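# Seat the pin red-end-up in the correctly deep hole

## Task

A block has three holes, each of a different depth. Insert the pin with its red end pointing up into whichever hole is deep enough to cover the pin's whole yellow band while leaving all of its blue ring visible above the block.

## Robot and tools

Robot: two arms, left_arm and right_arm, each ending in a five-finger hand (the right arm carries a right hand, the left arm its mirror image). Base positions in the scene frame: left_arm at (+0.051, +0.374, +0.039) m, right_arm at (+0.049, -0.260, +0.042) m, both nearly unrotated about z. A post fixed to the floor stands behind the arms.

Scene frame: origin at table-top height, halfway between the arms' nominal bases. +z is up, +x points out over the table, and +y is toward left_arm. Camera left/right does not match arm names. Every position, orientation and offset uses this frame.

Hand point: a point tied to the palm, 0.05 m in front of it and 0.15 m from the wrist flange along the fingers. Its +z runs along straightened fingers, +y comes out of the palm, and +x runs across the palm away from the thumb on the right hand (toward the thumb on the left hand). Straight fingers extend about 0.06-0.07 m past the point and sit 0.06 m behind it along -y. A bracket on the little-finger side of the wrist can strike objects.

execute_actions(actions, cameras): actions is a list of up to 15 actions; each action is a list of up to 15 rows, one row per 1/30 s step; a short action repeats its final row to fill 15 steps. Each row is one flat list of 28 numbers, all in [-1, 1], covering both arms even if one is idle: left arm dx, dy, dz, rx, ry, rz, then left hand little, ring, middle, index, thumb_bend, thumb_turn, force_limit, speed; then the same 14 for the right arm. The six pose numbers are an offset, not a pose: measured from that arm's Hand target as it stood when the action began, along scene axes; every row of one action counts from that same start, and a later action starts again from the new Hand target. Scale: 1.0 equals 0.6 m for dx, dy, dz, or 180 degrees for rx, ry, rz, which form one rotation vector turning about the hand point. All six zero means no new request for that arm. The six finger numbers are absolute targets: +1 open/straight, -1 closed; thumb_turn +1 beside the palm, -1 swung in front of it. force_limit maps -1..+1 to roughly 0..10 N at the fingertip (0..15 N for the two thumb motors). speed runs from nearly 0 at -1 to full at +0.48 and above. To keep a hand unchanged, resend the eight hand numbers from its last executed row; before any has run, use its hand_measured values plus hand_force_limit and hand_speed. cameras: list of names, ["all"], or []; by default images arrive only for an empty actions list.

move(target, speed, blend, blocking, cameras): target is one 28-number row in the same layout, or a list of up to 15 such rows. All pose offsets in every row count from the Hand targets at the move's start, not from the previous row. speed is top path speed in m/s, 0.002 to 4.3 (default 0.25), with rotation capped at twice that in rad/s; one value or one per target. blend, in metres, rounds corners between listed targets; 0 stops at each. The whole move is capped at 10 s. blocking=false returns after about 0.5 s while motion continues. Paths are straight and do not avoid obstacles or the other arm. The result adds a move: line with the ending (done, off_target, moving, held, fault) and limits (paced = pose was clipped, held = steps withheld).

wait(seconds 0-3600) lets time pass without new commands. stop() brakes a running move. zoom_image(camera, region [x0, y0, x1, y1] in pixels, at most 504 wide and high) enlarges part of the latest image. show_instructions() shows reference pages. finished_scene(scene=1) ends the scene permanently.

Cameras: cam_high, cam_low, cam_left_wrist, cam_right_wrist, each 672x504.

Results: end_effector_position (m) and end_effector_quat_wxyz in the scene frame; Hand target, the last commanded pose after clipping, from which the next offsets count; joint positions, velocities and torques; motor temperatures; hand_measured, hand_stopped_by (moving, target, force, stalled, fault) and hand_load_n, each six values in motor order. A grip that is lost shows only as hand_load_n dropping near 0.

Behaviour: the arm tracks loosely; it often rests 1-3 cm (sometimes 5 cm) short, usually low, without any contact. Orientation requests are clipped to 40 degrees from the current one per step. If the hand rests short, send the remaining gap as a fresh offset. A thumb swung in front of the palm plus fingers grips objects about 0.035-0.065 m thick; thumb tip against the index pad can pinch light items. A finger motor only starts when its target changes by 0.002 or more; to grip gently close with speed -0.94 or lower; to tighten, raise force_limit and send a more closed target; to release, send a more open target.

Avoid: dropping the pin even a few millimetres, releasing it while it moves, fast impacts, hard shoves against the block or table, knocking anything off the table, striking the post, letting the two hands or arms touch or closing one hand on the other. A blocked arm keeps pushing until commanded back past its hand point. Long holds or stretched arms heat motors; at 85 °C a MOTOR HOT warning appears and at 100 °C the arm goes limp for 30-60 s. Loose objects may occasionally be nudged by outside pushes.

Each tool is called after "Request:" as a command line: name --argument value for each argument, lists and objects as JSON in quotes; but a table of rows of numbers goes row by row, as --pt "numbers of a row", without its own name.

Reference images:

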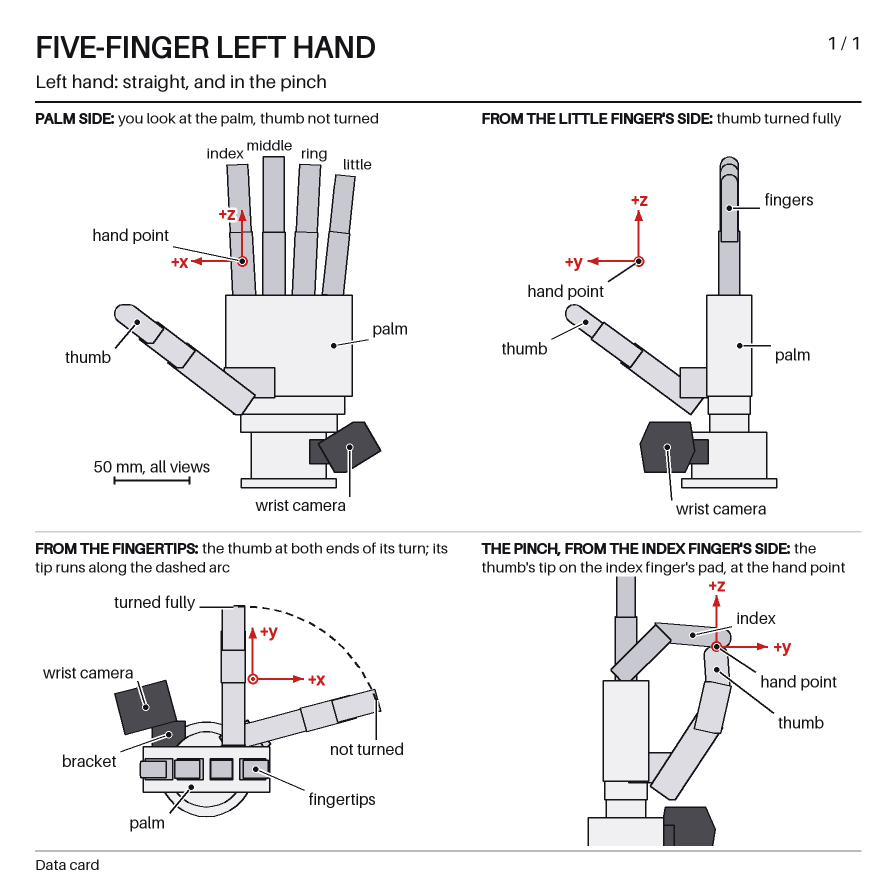

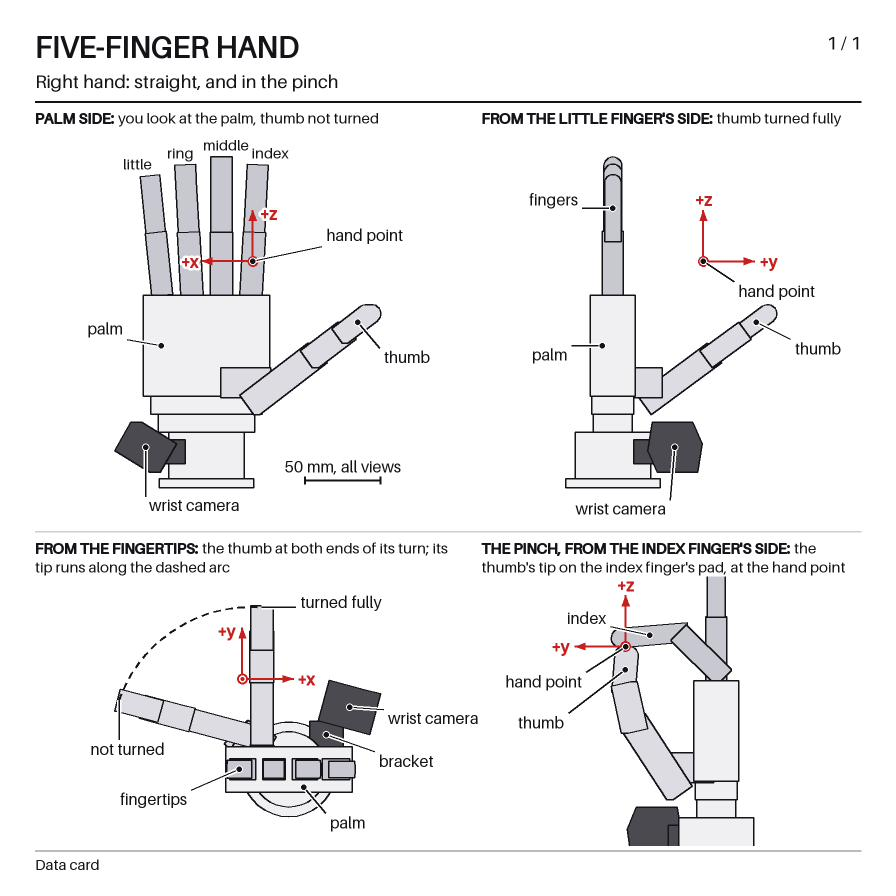

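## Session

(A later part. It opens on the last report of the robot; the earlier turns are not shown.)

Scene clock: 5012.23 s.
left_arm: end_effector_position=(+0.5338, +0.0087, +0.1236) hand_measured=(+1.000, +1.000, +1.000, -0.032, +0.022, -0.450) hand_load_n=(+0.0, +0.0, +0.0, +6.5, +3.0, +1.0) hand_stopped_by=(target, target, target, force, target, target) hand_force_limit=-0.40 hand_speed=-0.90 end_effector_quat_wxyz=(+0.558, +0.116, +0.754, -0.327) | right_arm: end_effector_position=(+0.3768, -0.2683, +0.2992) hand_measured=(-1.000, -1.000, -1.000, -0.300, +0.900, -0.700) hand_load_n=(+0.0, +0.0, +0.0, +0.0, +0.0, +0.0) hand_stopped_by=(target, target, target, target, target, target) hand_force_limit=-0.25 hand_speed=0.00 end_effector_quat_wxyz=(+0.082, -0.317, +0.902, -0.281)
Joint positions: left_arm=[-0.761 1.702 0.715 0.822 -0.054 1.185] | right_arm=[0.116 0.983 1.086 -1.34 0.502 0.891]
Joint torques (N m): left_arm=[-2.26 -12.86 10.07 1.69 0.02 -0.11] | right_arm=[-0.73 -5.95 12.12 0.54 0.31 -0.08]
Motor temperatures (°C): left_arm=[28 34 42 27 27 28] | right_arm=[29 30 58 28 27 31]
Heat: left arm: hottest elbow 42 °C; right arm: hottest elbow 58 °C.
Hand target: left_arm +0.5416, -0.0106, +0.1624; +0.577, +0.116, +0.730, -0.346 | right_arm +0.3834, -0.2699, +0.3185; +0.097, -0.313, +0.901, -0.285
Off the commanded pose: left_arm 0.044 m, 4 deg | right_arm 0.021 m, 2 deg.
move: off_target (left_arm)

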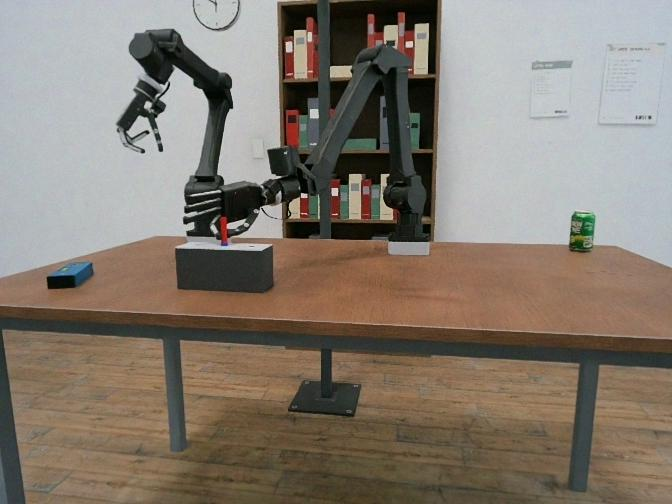

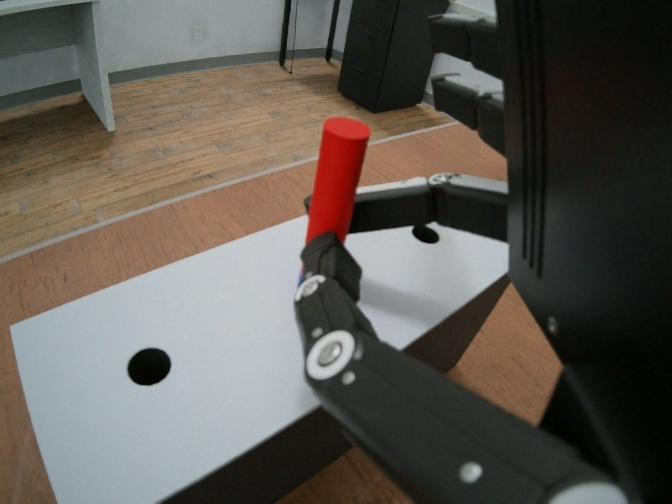

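Request:
move --pt "0.012 -0.012 0.01 0 0 0 1 1 1 -0.4 0.02 -0.45 -0.4 -0.9 0 0 0 0 0 0 -1 -1 -1 -0.3 0.9 -0.7 -0.25 0" --pt "0.02 -0.02 0.01 0 0 0 1 1 1 -0.4 0.02 -0.45 -0.4 -0.9 0 0 0 0 0 0 -1 -1 -1 -0.3 0.9 -0.7 -0.25 0" --speed 0.04 --cameras '["cam_low", "cam_left_wrist"]'

Request:
zoom_image --camera "cam_low" --region '[195, 185, 265, 255]'

Scene clock: 5038.87 s.
left_arm: end_effector_position=(+0.5356, +0.0067, +0.1242) hand_measured=(+1.000, +1.000, +1.000, -0.032, +0.022, -0.450) hand_load_n=(+0.0, +0.0, +0.0, +3.0, +4.5, +0.5) hand_stopped_by=(target, target, target, force, target, target) hand_force_limit=-0.40 hand_speed=-0.90 end_effector_quat_wxyz=(+0.553, +0.117, +0.759, -0.322) | right_arm: end_effector_position=(+0.3768, -0.2683, +0.2992) hand_measured=(-1.000, -1.000, -1.000, -0.300, +0.900, -0.700) hand_load_n=(+0.0, +0.0, +0.0, +0.0, +0.0, +0.0) hand_stopped_by=(target, target, target, target, target, target) hand_force_limit=-0.25 hand_speed=0.00 end_effector_quat_wxyz=(+0.082, -0.317, +0.902, -0.281)
Joint positions: left_arm=[-0.762 1.696 0.73 0.785 -0.058 1.185] | right_arm=[0.116 0.983 1.086 -1.34 0.502 0.891]
Joint torques (N m): left_arm=[-2.26 -11.81 12.88 1.88 0.09 -0.1] | right_arm=[-1.08 -5.71 12.15 0.54 0.31 0.01]
Motor temperatures (°C): left_arm=[28 35 41 27 26 28] | right_arm=[29 30 58 28 27 31]
Heat: left arm: hottest elbow 41 °C; right arm: hottest elbow 58 °C.
Hand target: left_arm +0.5536, -0.0228, +0.1685; +0.577, +0.116, +0.730, -0.346 | right_arm +0.3834, -0.2699, +0.3185; +0.097, -0.313, +0.901, -0.285
Off the commanded pose: left_arm 0.056 m, 5 deg | right_arm 0.021 m, 2 deg.
move: off_target (left_arm)

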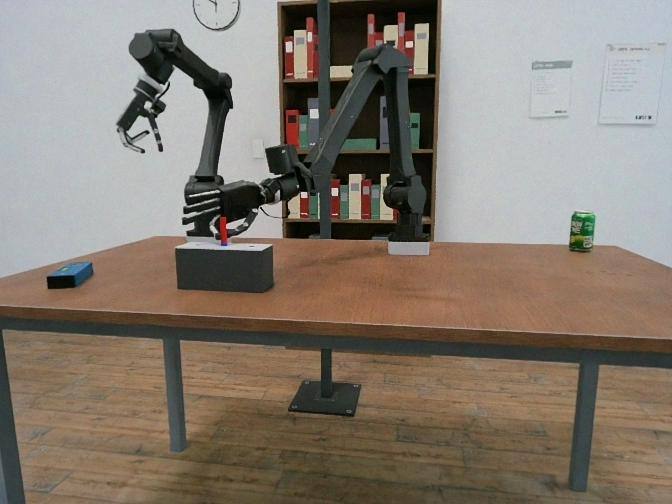

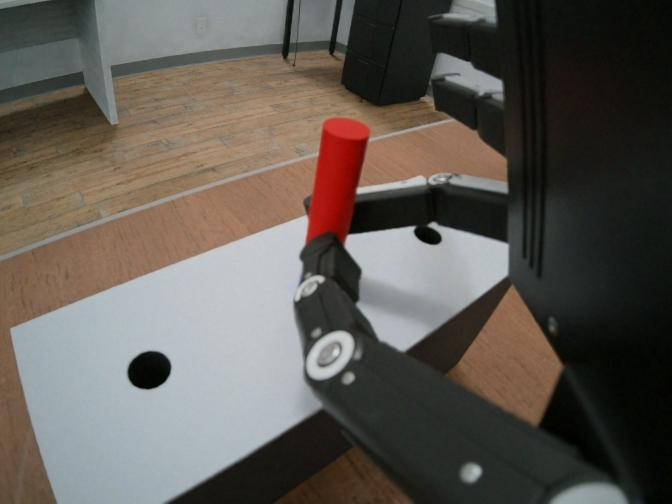

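Scaled by 7.200 from the camera's image (finer frame: 960x720).

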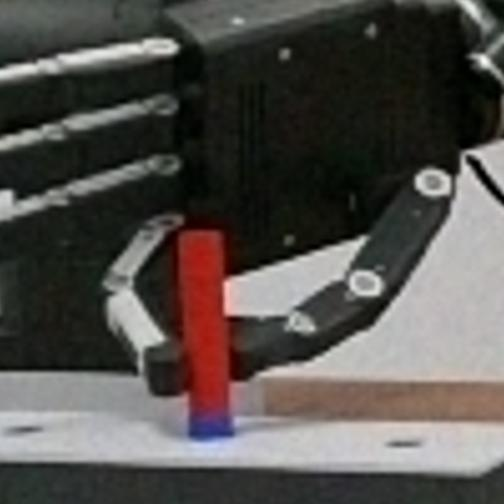

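Request:
move --pt "0.0 0.0 0.025 0 0 0 1 1 1 -0.4 0.02 -0.45 -0.4 -0.9 0 0 0 0 0 0 -1 -1 -1 -0.3 0.9 -0.7 -0.25 0" --speed 0.04 --cameras '["cam_low", "cam_left_wrist"]'

Request:
zoom_image --camera "cam_low" --region '[195, 185, 265, 255]'

Scene clock: 5047.70 s.
left_arm: end_effector_position=(+0.5354, +0.0067, +0.1251) hand_measured=(+1.000, +1.000, +1.000, -0.032, +0.022, -0.450) hand_load_n=(+0.0, -0.5, +0.0, +5.5, +6.0, +2.0) hand_stopped_by=(target, target, target, force, target, target) hand_force_limit=-0.40 hand_speed=-0.90 end_effector_quat_wxyz=(+0.544, +0.117, +0.768, -0.318) | right_arm: end_effector_position=(+0.3768, -0.2683, +0.2992) hand_measured=(-1.000, -1.000, -1.000, -0.300, +0.900, -0.700) hand_load_n=(+0.0, +0.0, +0.0, +0.0, +0.0, +0.0) hand_stopped_by=(target, target, target, target, target, target) hand_force_limit=-0.25 hand_speed=0.00 end_effector_quat_wxyz=(+0.082, -0.317, +0.902, -0.281)
Joint positions: left_arm=[-0.762 1.681 0.74 0.734 -0.058 1.181] | right_arm=[0.116 0.983 1.086 -1.34 0.502 0.891]
Joint torques (N m): left_arm=[-2.26 -13.27 12.82 2.21 0.08 -0.08] | right_arm=[-0.26 -4.89 11.92 0.5 0.24 -0.04]
Motor temperatures (°C): left_arm=[28 36 42 27 26 28] | right_arm=[29 30 58 28 27 31]
Heat: left arm: hottest elbow 42 °C; right arm: hottest elbow 58 °C.
Hand target: left_arm +0.5535, -0.0227, +0.1834; +0.577, +0.116, +0.730, -0.346 | right_arm +0.3834, -0.2699, +0.3185; +0.097, -0.313, +0.901, -0.285
Off the commanded pose: left_arm 0.068 m, 7 deg | right_arm 0.021 m, 2 deg.
move: off_target (left_arm)

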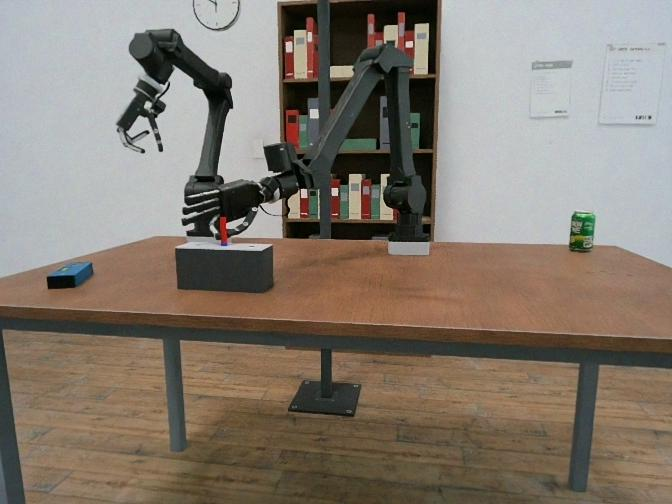

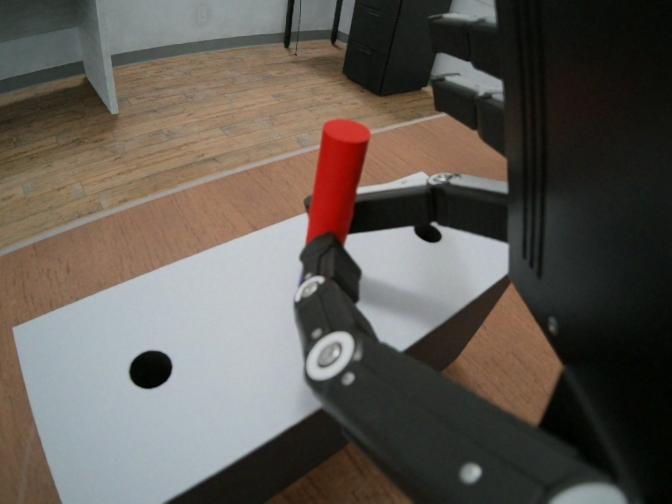

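Scaled by 7.200 from the camera's image (finer frame: 960x720).

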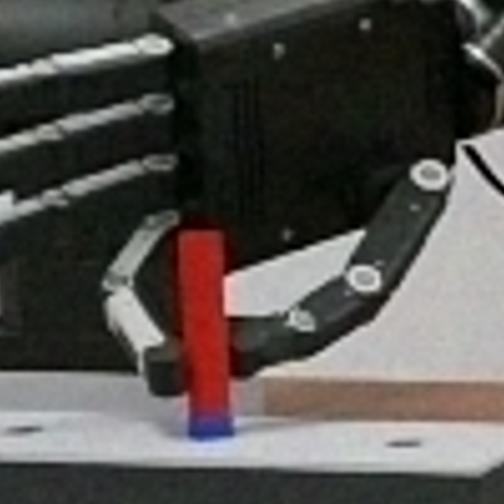

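Request:
move --pt "0.0 0.0 -0.04 -0.028 -0.0345 0 1 1 1 -0.4 0.02 -0.45 -0.4 -0.9 0 0 0 0 0 0 -1 -1 -1 -0.3 0.9 -0.7 -0.25 0" --speed 0.05 --cameras '["cam_low", "cam_left_wrist"]'

Request:
zoom_image --camera "cam_low" --region '[195, 185, 265, 255]'

Scene clock: 5088.80 s.
left_arm: end_effector_position=(+0.5479, -0.0015, +0.1328) hand_measured=(+1.000, +1.000, +1.000, -0.032, +0.022, -0.450) hand_load_n=(+0.0, +0.0, +0.0, +0.0, +6.0, +0.5) hand_stopped_by=(target, target, target, force, target, target) hand_force_limit=-0.40 hand_speed=-0.90 end_effector_quat_wxyz=(+0.601, +0.102, +0.711, -0.350) | right_arm: end_effector_position=(+0.3768, -0.2683, +0.2992) hand_measured=(-1.000, -1.000, -1.000, -0.300, +0.900, -0.700) hand_load_n=(+0.0, +0.0, +0.0, +0.0, +0.0, -0.5) hand_stopped_by=(target, target, target, target, target, target) hand_force_limit=-0.25 hand_speed=0.00 end_effector_quat_wxyz=(+0.082, -0.317, +0.902, -0.281)
Joint positions: left_arm=[-0.762 1.786 0.73 1.024 -0.07 1.183] | right_arm=[0.116 0.983 1.086 -1.34 0.502 0.891]
Joint torques (N m): left_arm=[-2.32 -10.75 9.05 4.01 0.5 0.02] | right_arm=[-0.62 -5.6 12.19 0.53 0.3 0.01]
Motor temperatures (°C): left_arm=[28 37 47 27 27 28] | right_arm=[29 30 58 28 27 31]
Heat: left arm: hottest elbow 47 °C; right arm: hottest elbow 58 °C.
Hand target: left_arm +0.5535, -0.0227, +0.1594; +0.620, +0.109, +0.682, -0.371 | right_arm +0.3834, -0.2699, +0.3185; +0.097, -0.313, +0.901, -0.285
Off the commanded pose: left_arm 0.035 m, 5 deg | right_arm 0.021 m, 2 deg.
move: off_target (left_arm)

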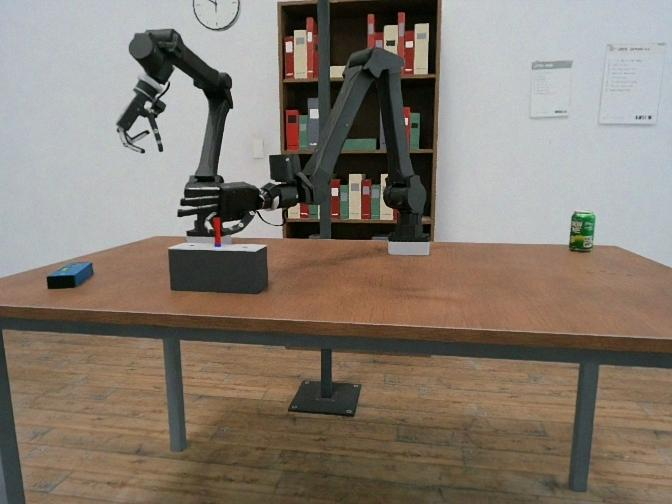

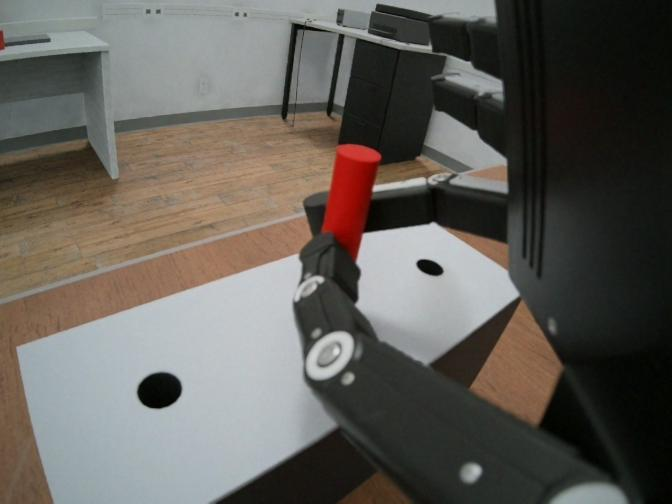

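Scaled by 7.200 from the camera's image (finer frame: 960x720).

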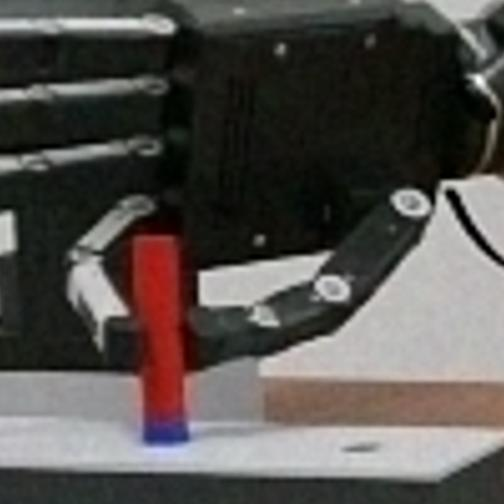

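Request:
move --pt "0.0 0.0 0.0 0 0 0 1 1 1 0.5 0.5 -0.45 -0.5 -0.5 0 0 0 0 0 0 -1 -1 -1 -0.3 0.9 -0.7 -0.25 0" --speed 0.05 --cameras '["cam_low", "cam_left_wrist", "cam_high"]'

Request:
zoom_image --camera "cam_low" --region '[195, 185, 265, 255]'

Scene clock: 5101.53 s.
left_arm: end_effector_position=(+0.5453, -0.0081, +0.1393) hand_measured=(+1.000, +1.000, +1.000, +0.500, +0.500, -0.450) hand_load_n=(+0.0, +0.0, +0.0, +0.0, +0.0, +0.0) hand_stopped_by=(target, target, target, target, target, target) hand_force_limit=-0.50 hand_speed=-0.50 end_effector_quat_wxyz=(+0.605, +0.106, +0.702, -0.360) | right_arm: end_effector_position=(+0.3768, -0.2683, +0.2992) hand_measured=(-1.000, -1.000, -1.000, -0.300, +0.900, -0.700) hand_load_n=(+0.0, +0.0, +0.0, +0.0, +0.0, +0.0) hand_stopped_by=(target, target, target, target, target, target) hand_force_limit=-0.25 hand_speed=0.00 end_effector_quat_wxyz=(+0.082, -0.317, +0.902, -0.281)
Joint positions: left_arm=[-0.77 1.786 0.73 1.048 -0.058 1.183] | right_arm=[0.116 0.983 1.086 -1.34 0.502 0.891]
Joint torques (N m): left_arm=[-1.79 -10.7 9.2 2.95 0.07 0] | right_arm=[-0.09 -6.18 12.26 0.49 0.32 -0.06]
Motor temperatures (°C): left_arm=[28 36 46 28 27 28] | right_arm=[29 30 58 28 27 31]
Heat: left arm: hottest elbow 46 °C; right arm: hottest elbow 58 °C.
Hand target: left_arm +0.5535, -0.0228, +0.1594; +0.620, +0.109, +0.682, -0.371 | right_arm +0.3834, -0.2699, +0.3185; +0.097, -0.313, +0.901, -0.285
Off the commanded pose: left_arm 0.026 m, 3 deg | right_arm 0.021 m, 2 deg.
move: done
Images, in order (width x height): cam_high 672x504, cam_low 672x504, cam_left_wrist 672x504.

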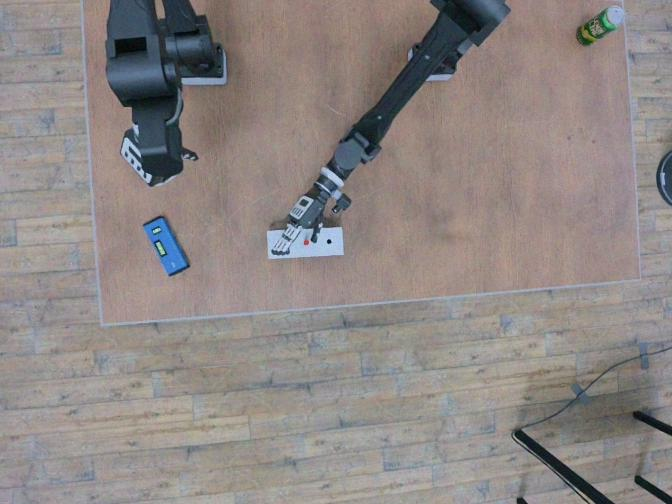

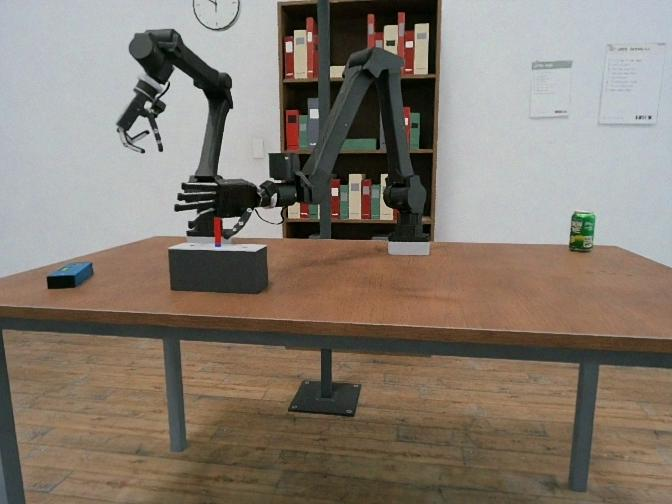

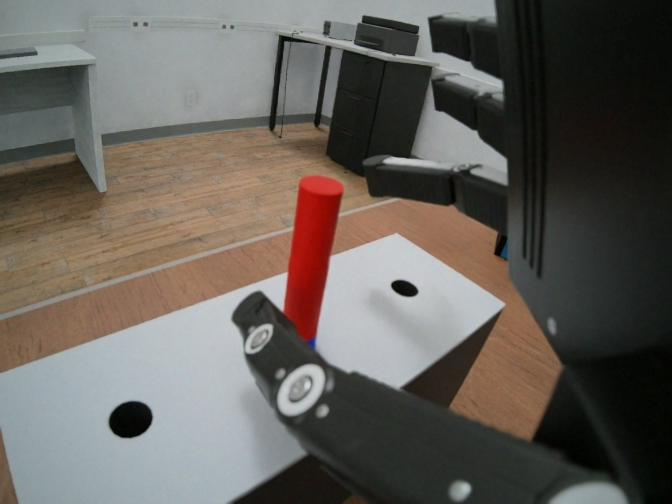

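Scaled by 7.200 from the camera's image (finer frame: 960x720).

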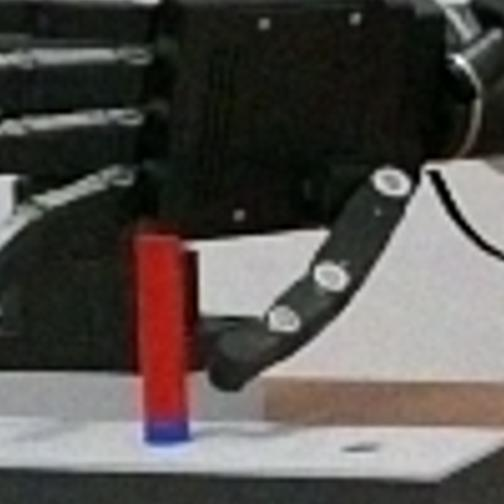

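Request:
move --pt "0.004 0.016 -0.042 0 0 0 1 1 1 0.5 0.7 -0.45 -0.5 -0.5 0 0 0 0 0 0 -1 -1 -1 -0.3 0.9 -0.7 -0.25 0" --speed 0.05 --cameras '["cam_low", "cam_left_wrist"]'

Request:
zoom_image --camera "cam_low" --region '[185, 185, 255, 255]'

Scene clock: 5131.73 s.
left_arm: end_effector_position=(+0.5453, -0.0127, +0.1286) hand_measured=(+1.000, +1.000, +1.000, +0.500, +0.700, -0.450) hand_load_n=(+0.0, +0.0, +0.0, +0.0, +0.0, -0.5) hand_stopped_by=(target, target, target, target, target, target) hand_force_limit=-0.50 hand_speed=-0.50 end_effector_quat_wxyz=(+0.610, +0.112, +0.691, -0.370) | right_arm: end_effector_position=(+0.3768, -0.2683, +0.2992) hand_measured=(-1.000, -1.000, -1.000, -0.300, +0.900, -0.700) hand_load_n=(+0.0, +0.0, +0.0, +0.0, +0.0, +0.0) hand_stopped_by=(target, target, target, target, target, target) hand_force_limit=-0.25 hand_speed=0.00 end_effector_quat_wxyz=(+0.082, -0.317, +0.902, -0.281)
Joint positions: left_arm=[-0.77 1.84 0.73 1.13 -0.04 1.187] | right_arm=[0.116 0.983 1.086 -1.34 0.502 0.891]
Joint torques (N m): left_arm=[-0.38 -10.17 7.51 2.86 0.11 -0.03] | right_arm=[-1.73 -5.42 12.1 0.4 0.24 -0.08]
Motor temperatures (°C): left_arm=[28 36 44 28 27 28] | right_arm=[29 30 58 28 27 31]
Heat: left arm: hottest elbow 44 °C; right arm: hottest elbow 58 °C.
Hand target: left_arm +0.5560, -0.0131, +0.1342; +0.620, +0.109, +0.682, -0.371 | right_arm +0.3834, -0.2699, +0.3185; +0.097, -0.313, +0.901, -0.285
Off the commanded pose: left_arm 0.012 m, 2 deg | right_arm 0.021 m, 2 deg.
move: off_target (left_arm)

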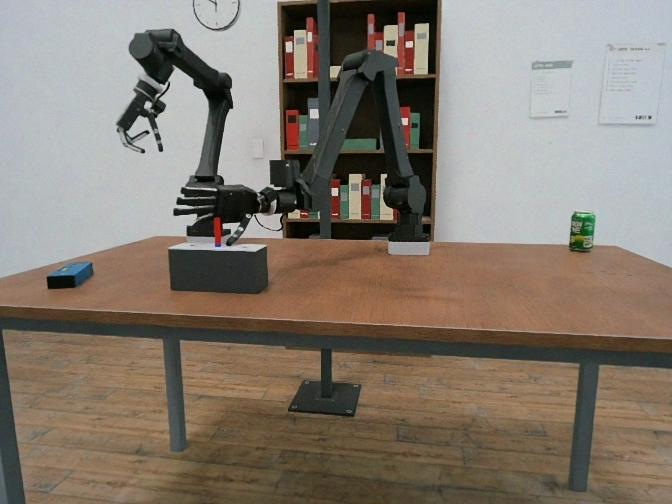

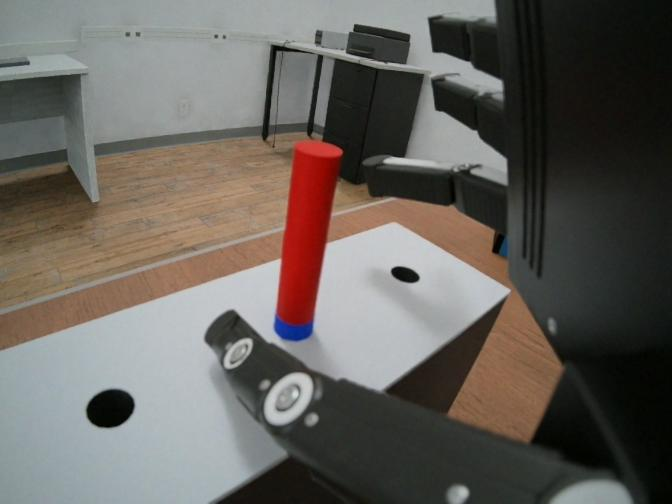

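Scaled by 7.200 from the camera's image (finer frame: 960x720).

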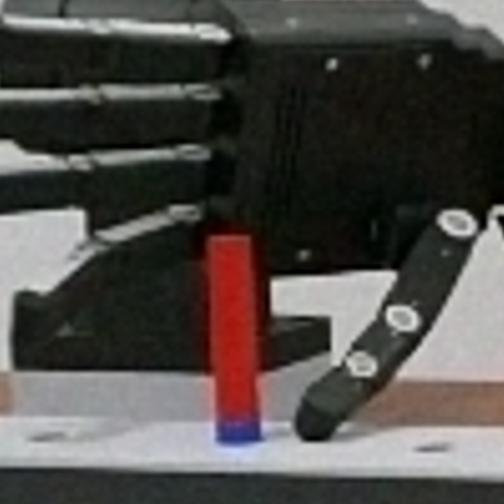

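Request:
move --pt "0.0 0.022 0.012 0 0 0 1 1 1 0.5 0.7 -0.45 -0.5 -0.5 0 0 0 0 0 0 -1 -1 -1 -0.3 0.9 -0.7 -0.25 0" --speed 0.05 --cameras '["cam_left_wrist"]'

Scene clock: 5145.50 s.
left_arm: end_effector_position=(+0.5495, -0.0085, +0.1286) hand_measured=(+1.000, +1.000, +1.000, +0.500, +0.700, -0.450) hand_load_n=(-0.5, +0.0, +0.0, +0.0, -0.5, +0.0) hand_stopped_by=(target, target, target, target, target, target) hand_force_limit=-0.50 hand_speed=-0.50 end_effector_quat_wxyz=(+0.609, +0.115, +0.691, -0.372) | right_arm: end_effector_position=(+0.3768, -0.2683, +0.2992) hand_measured=(-1.000, -1.000, -1.000, -0.300, +0.900, -0.700) hand_load_n=(+0.0, +0.0, +0.5, +0.0, +0.0, +0.0) hand_stopped_by=(target, target, target, target, target, target) hand_force_limit=-0.25 hand_speed=0.00 end_effector_quat_wxyz=(+0.082, -0.317, +0.902, -0.281)
Joint positions: left_arm=[-0.753 1.84 0.73 1.13 -0.016 1.187] | right_arm=[0.116 0.983 1.086 -1.34 0.502 0.891]
Joint torques (N m): left_arm=[0.15 -12.4 5.45 2.52 0.08 -0.04] | right_arm=[-1.67 -5.3 12.27 0.57 0.32 -0.06]
Motor temperatures (°C): left_arm=[28 36 43 28 27 28] | right_arm=[29 30 58 28 27 31]
Heat: left arm: hottest elbow 43 °C; right arm: hottest elbow 58 °C.
Hand target: left_arm +0.5561, +0.0002, +0.1414; +0.620, +0.109, +0.682, -0.371 | right_arm +0.3834, -0.2699, +0.3185; +0.097, -0.313, +0.901, -0.285
Off the commanded pose: left_arm 0.017 m, 2 deg | right_arm 0.021 m, 2 deg.
move: off_target (left_arm)

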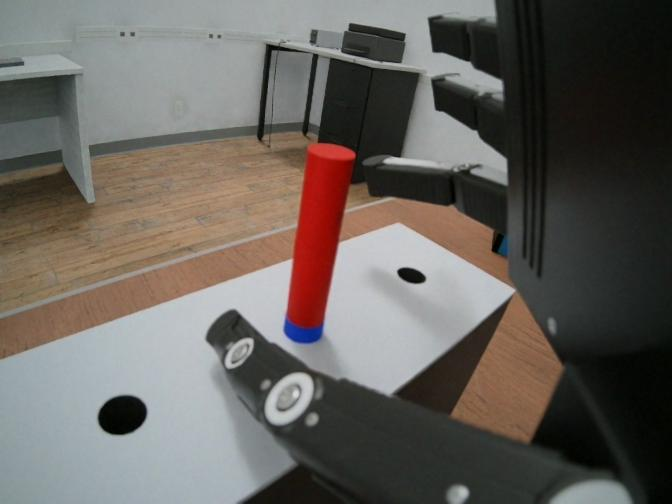

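Request:
move --pt "-0.006 0.004 0.018 0 0 0 1 1 1 0.5 0.5 -0.45 -0.5 -0.5 0 0 0 0 0 0 -1 -1 -1 -0.3 0.9 -0.7 -0.25 0" --speed 0.05 --cameras '["cam_left_wrist"]'

Scene clock: 5153.50 s.
left_arm: end_effector_position=(+0.5478, -0.0070, +0.1442) hand_measured=(+1.000, +1.000, +1.000, +0.500, +0.500, -0.450) hand_load_n=(+0.0, +0.0, +0.0, +0.0, +0.0, +0.0) hand_stopped_by=(target, target, target, target, target, target) hand_force_limit=-0.50 hand_speed=-0.50 end_effector_quat_wxyz=(+0.615, +0.114, +0.684, -0.376) | right_arm: end_effector_position=(+0.3768, -0.2683, +0.2992) hand_measured=(-1.000, -1.000, -1.000, -0.300, +0.900, -0.700) hand_load_n=(+0.0, +0.0, +0.0, +0.0, +0.0, +0.0) hand_stopped_by=(target, target, target, target, target, target) hand_force_limit=-0.25 hand_speed=0.00 end_effector_quat_wxyz=(+0.082, -0.317, +0.902, -0.281)
Joint positions: left_arm=[-0.753 1.805 0.722 1.123 -0.016 1.187] | right_arm=[0.116 0.983 1.086 -1.34 0.502 0.891]
Joint torques (N m): left_arm=[0.03 -12.45 5.41 1.63 0.03 -0.03] | right_arm=[0.26 -5.36 12.14 0.46 0.32 -0.05]
Motor temperatures (°C): left_arm=[28 36 42 28 27 28] | right_arm=[29 30 58 28 27 31]
Heat: left arm: hottest elbow 42 °C; right arm: hottest elbow 58 °C.
Hand target: left_arm +0.5524, +0.0026, +0.1522; +0.620, +0.109, +0.682, -0.371 | right_arm +0.3834, -0.2699, +0.3185; +0.097, -0.313, +0.901, -0.285
Off the commanded pose: left_arm 0.013 m, 1 deg | right_arm 0.021 m, 2 deg.
move: off_target (left_arm)

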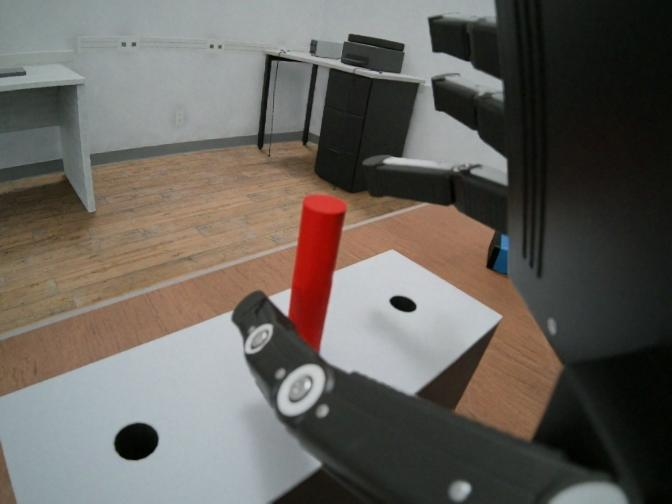

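Request:
move --pt "0 0 0.0 0 0 0 1 1 1 0.3 0.12 -0.45 -0.7 -0.7 0 0 0 0 0 0 -1 -1 -1 -0.3 0.9 -0.7 -0.25 0" --pt "0 0 0.0 0 0 0 1 1 1 -0.4 0.12 -0.45 -0.3 -0.85 0 0 0 0 0 0 -1 -1 -1 -0.3 0.9 -0.7 -0.25 0" --speed 0.05 --cameras '["cam_left_wrist", "cam_low"]'

Request:
zoom_image --camera "cam_low" --region '[185, 185, 255, 255]'

Scene clock: 5181.43 s.
left_arm: end_effector_position=(+0.5480, -0.0027, +0.1405) hand_measured=(+1.000, +1.000, +1.000, -0.102, +0.190, -0.450) hand_load_n=(+0.0, +0.0, +0.0, +3.5, +3.5, -0.5) hand_stopped_by=(target, target, target, force, force, target) hand_force_limit=-0.30 hand_speed=-0.85 end_effector_quat_wxyz=(+0.613, +0.112, +0.688, -0.372) | right_arm: end_effector_position=(+0.3768, -0.2683, +0.2992) hand_measured=(-1.000, -1.000, -1.000, -0.300, +0.900, -0.700) hand_load_n=(+0.0, +0.0, +0.0, +0.0, +0.0, +0.0) hand_stopped_by=(target, target, target, target, target, target) hand_force_limit=-0.25 hand_speed=0.00 end_effector_quat_wxyz=(+0.082, -0.317, +0.902, -0.281)
Joint positions: left_arm=[-0.748 1.805 0.716 1.119 -0.018 1.187] | right_arm=[0.116 0.983 1.086 -1.34 0.502 0.891]
Joint torques (N m): left_arm=[-0.32 -12.4 5.86 1.77 0.12 -0.04] | right_arm=[-1.2 -5.36 12.3 0.47 0.3 -0.05]
Motor temperatures (°C): left_arm=[28 35 40 27 27 28] | right_arm=[29 30 58 28 27 31]
Heat: left arm: hottest elbow 40 °C; right arm: hottest elbow 58 °C.
Hand target: left_arm +0.5523, +0.0025, +0.1521; +0.620, +0.109, +0.682, -0.371 | right_arm +0.3834, -0.2699, +0.3185; +0.097, -0.313, +0.901, -0.285
Off the commanded pose: left_arm 0.014 m, 1 deg | right_arm 0.021 m, 2 deg.
move: done; target 2's new numbers were sent with left_arm's hand 0.014 m and 1 deg from that target
Images, in order (width x height): cam_low 672x504, cam_left_wrist 672x504.

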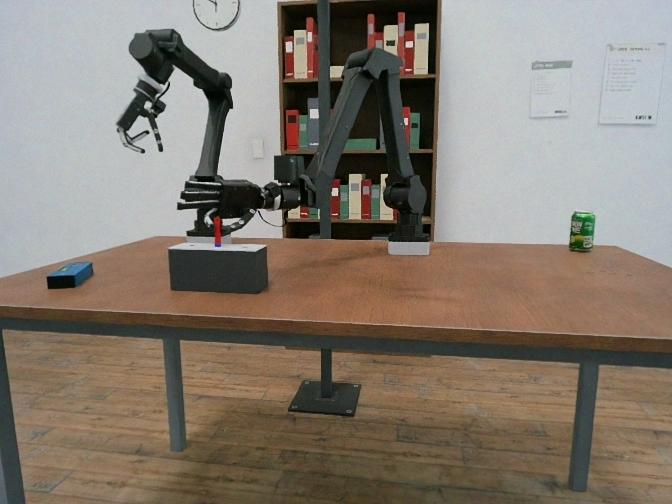

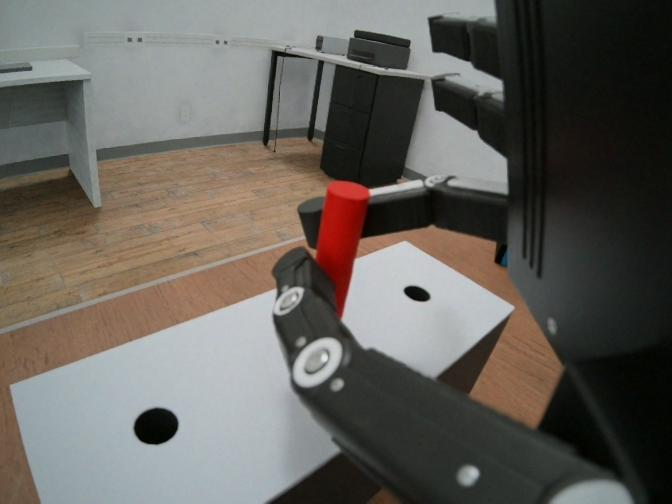

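Scaled by 7.200 from the camera's image (finer frame: 960x720).

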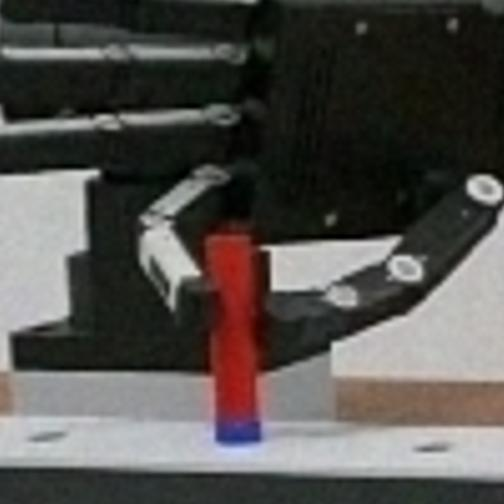

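Request:
move --pt "0 0 0.03 0 0 0 1 1 1 -0.4 0.12 -0.45 -0.3 -0.85 0 0 0 0 0 0 -1 -1 -1 -0.3 0.9 -0.7 -0.25 0" --speed 0.03 --cameras '["cam_left_wrist", "cam_low"]'

Request:
zoom_image --camera "cam_low" --region '[185, 185, 255, 255]'

Scene clock: 5193.17 s.
left_arm: end_effector_position=(+0.5473, -0.0004, +0.1406) hand_measured=(+1.000, +1.000, +1.000, -0.100, +0.190, -0.450) hand_load_n=(+0.0, +0.0, +0.0, +11.0, +0.5, +0.0) hand_stopped_by=(target, target, target, force, force, target) hand_force_limit=-0.30 hand_speed=-0.85 end_effector_quat_wxyz=(+0.604, +0.113, +0.699, -0.366) | right_arm: end_effector_position=(+0.3768, -0.2683, +0.2992) hand_measured=(-1.000, -1.000, -1.000, -0.300, +0.900, -0.700) hand_load_n=(+0.0, +0.0, +0.0, +0.0, +0.0, +0.0) hand_stopped_by=(target, target, target, target, target, target) hand_force_limit=-0.25 hand_speed=0.00 end_effector_quat_wxyz=(+0.082, -0.317, +0.902, -0.281)
Joint positions: left_arm=[-0.746 1.78 0.716 1.062 -0.018 1.187] | right_arm=[0.116 0.983 1.086 -1.34 0.502 0.891]
Joint torques (N m): left_arm=[-0.5 -14.04 6.42 1.85 0.09 -0.04] | right_arm=[-0.97 -4.84 12.18 0.51 0.31 -0.06]
Motor temperatures (°C): left_arm=[28 35 40 27 27 28] | right_arm=[29 30 58 28 27 31]
Heat: left arm: hottest elbow 40 °C; right arm: hottest elbow 58 °C.
Hand target: left_arm +0.5524, +0.0026, +0.1702; +0.620, +0.109, +0.682, -0.371 | right_arm +0.3834, -0.2699, +0.3185; +0.097, -0.313, +0.901, -0.285
Off the commanded pose: left_arm 0.030 m, 3 deg | right_arm 0.021 m, 2 deg.
move: off_target (left_arm)
Images, in order (width x height): cam_low 672x504, cam_left_wrist 672x504.

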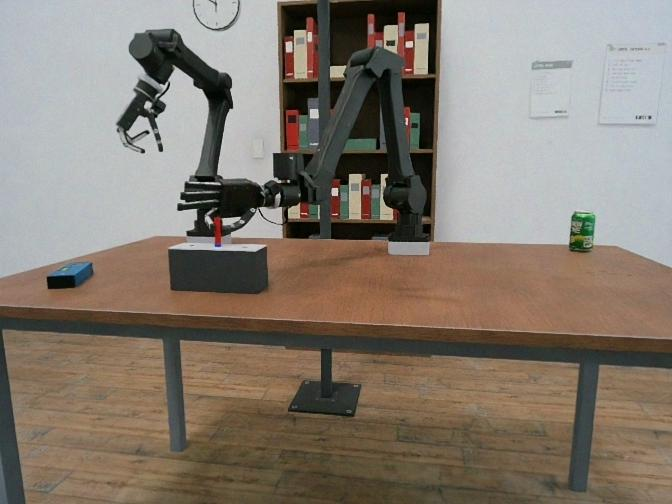

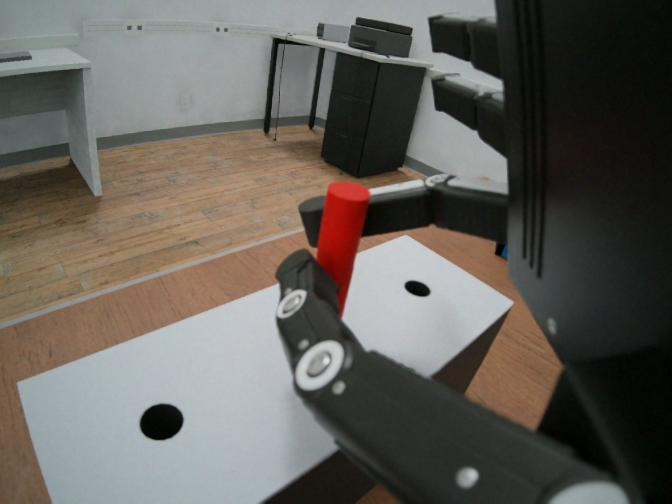

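Scaled by 7.200 from the camera's image (finer frame: 960x720).

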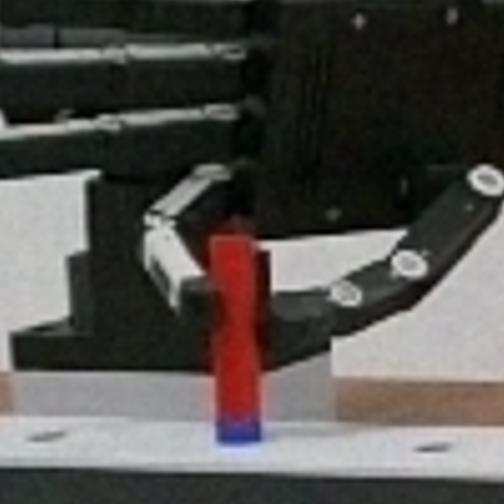

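Request:
move --pt "0.016 -0.013 0 0 0 0 1 1 1 -0.4 0.12 -0.45 -0.3 -0.85 0 0 0 0 0 0 -1 -1 -1 -0.3 0.9 -0.7 -0.25 0" --speed 0.03 --cameras '["cam_low"]'

Request:
zoom_image --camera "cam_low" --region '[185, 185, 255, 255]'

Scene clock: 5264.93 s.
left_arm: end_effector_position=(+0.5484, -0.0014, +0.1407) hand_measured=(+1.000, +1.000, +1.000, -0.100, +0.190, -0.450) hand_load_n=(+0.0, +0.0, +0.0, +5.0, +2.0, +0.0) hand_stopped_by=(target, target, target, force, force, target) hand_force_limit=-0.30 hand_speed=-0.85 end_effector_quat_wxyz=(+0.603, +0.114, +0.700, -0.365) | right_arm: end_effector_position=(+0.3768, -0.2683, +0.2992) hand_measured=(-1.000, -1.000, -1.000, -0.300, +0.900, -0.700) hand_load_n=(+0.0, +0.0, +0.0, +0.0, +0.0, +0.0) hand_stopped_by=(target, target, target, target, target, target) hand_force_limit=-0.25 hand_speed=0.00 end_effector_quat_wxyz=(+0.082, -0.317, +0.902, -0.281)
Joint positions: left_arm=[-0.746 1.779 0.721 1.053 -0.017 1.187] | right_arm=[0.116 0.983 1.086 -1.34 0.502 0.891]
Joint torques (N m): left_arm=[-0.5 -12.75 8.91 1.59 0.1 -0.04] | right_arm=[-1.03 -5.19 12.15 0.42 0.3 -0.01]
Motor temperatures (°C): left_arm=[28 38 38 27 27 28] | right_arm=[29 30 58 28 27 31]
Heat: left arm: hottest shoulder 38 °C; right arm: hottest elbow 58 °C.
Hand target: left_arm +0.5621, -0.0052, +0.1703; +0.621, +0.109, +0.682, -0.371 | right_arm +0.3834, -0.2699, +0.3185; +0.097, -0.313, +0.901, -0.285
Off the commanded pose: left_arm 0.033 m, 3 deg | right_arm 0.021 m, 2 deg.
move: off_target (left_arm)

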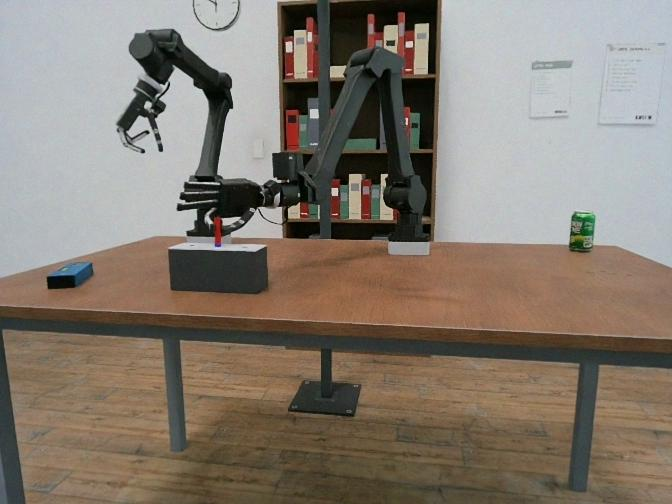

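Scaled by 7.200 from the camera's image (finer frame: 960x720).

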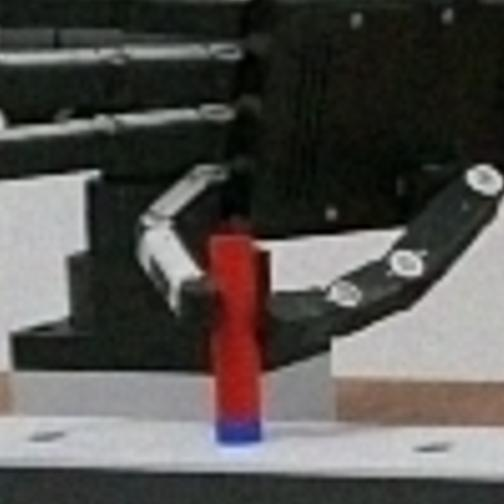

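Request:
move --pt "0.01 -0.008 0.02 0 0 0 1 1 1 -0.4 0.12 -0.45 -0.3 -0.85 0 0 0 0 0 0 -1 -1 -1 -0.3 0.9 -0.7 -0.25 0" --speed 0.03 --cameras '["cam_low"]'

Request:
zoom_image --camera "cam_low" --region '[185, 185, 255, 255]'

Scene clock: 5274.90 s.
left_arm: end_effector_position=(+0.5494, -0.0024, +0.1416) hand_measured=(+1.000, +1.000, +1.000, -0.100, +0.190, -0.450) hand_load_n=(+0.0, +0.0, +0.0, +3.0, +2.5, +0.0) hand_stopped_by=(target, target, target, force, force, target) hand_force_limit=-0.30 hand_speed=-0.85 end_effector_quat_wxyz=(+0.596, +0.115, +0.708, -0.361) | right_arm: end_effector_position=(+0.3768, -0.2683, +0.2992) hand_measured=(-1.000, -1.000, -1.000, -0.300, +0.900, -0.700) hand_load_n=(+0.0, +0.0, +0.0, +0.0, +0.0, +0.0) hand_stopped_by=(target, target, target, target, target, target) hand_force_limit=-0.25 hand_speed=0.00 end_effector_quat_wxyz=(+0.082, -0.317, +0.902, -0.281)
Joint positions: left_arm=[-0.746 1.763 0.73 1.004 -0.017 1.187] | right_arm=[0.116 0.983 1.086 -1.34 0.502 0.891]
Joint torques (N m): left_arm=[-0.38 -13.16 10.29 1.8 0.11 -0.04] | right_arm=[-1.08 -4.48 12.33 0.35 0.31 -0.03]
Motor temperatures (°C): left_arm=[28 38 38 27 27 28] | right_arm=[29 30 58 28 27 31]
Heat: left arm: hottest shoulder 38 °C; right arm: hottest elbow 58 °C.
Hand target: left_arm +0.5681, -0.0100, +0.1824; +0.621, +0.109, +0.682, -0.371 | right_arm +0.3834, -0.2699, +0.3185; +0.097, -0.313, +0.901, -0.285
Off the commanded pose: left_arm 0.045 m, 4 deg | right_arm 0.021 m, 2 deg.
move: off_target (left_arm)

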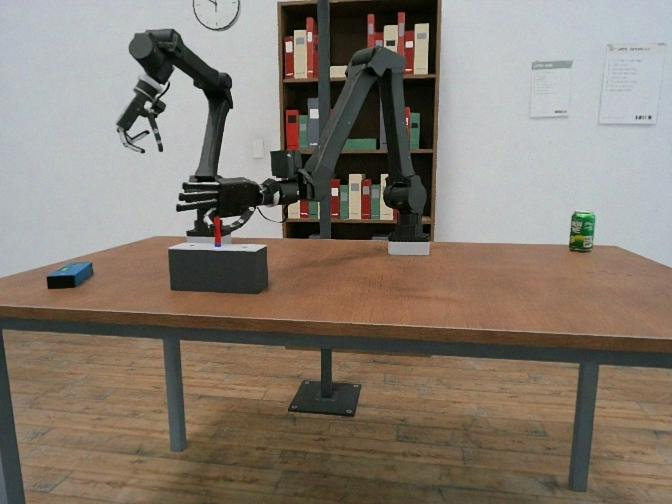

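Scaled by 7.200 from the camera's image (finer frame: 960x720).

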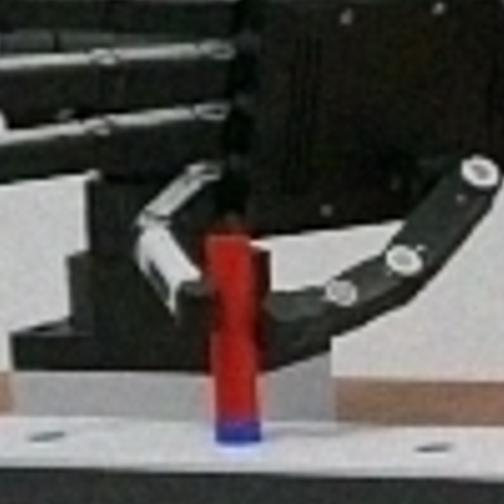

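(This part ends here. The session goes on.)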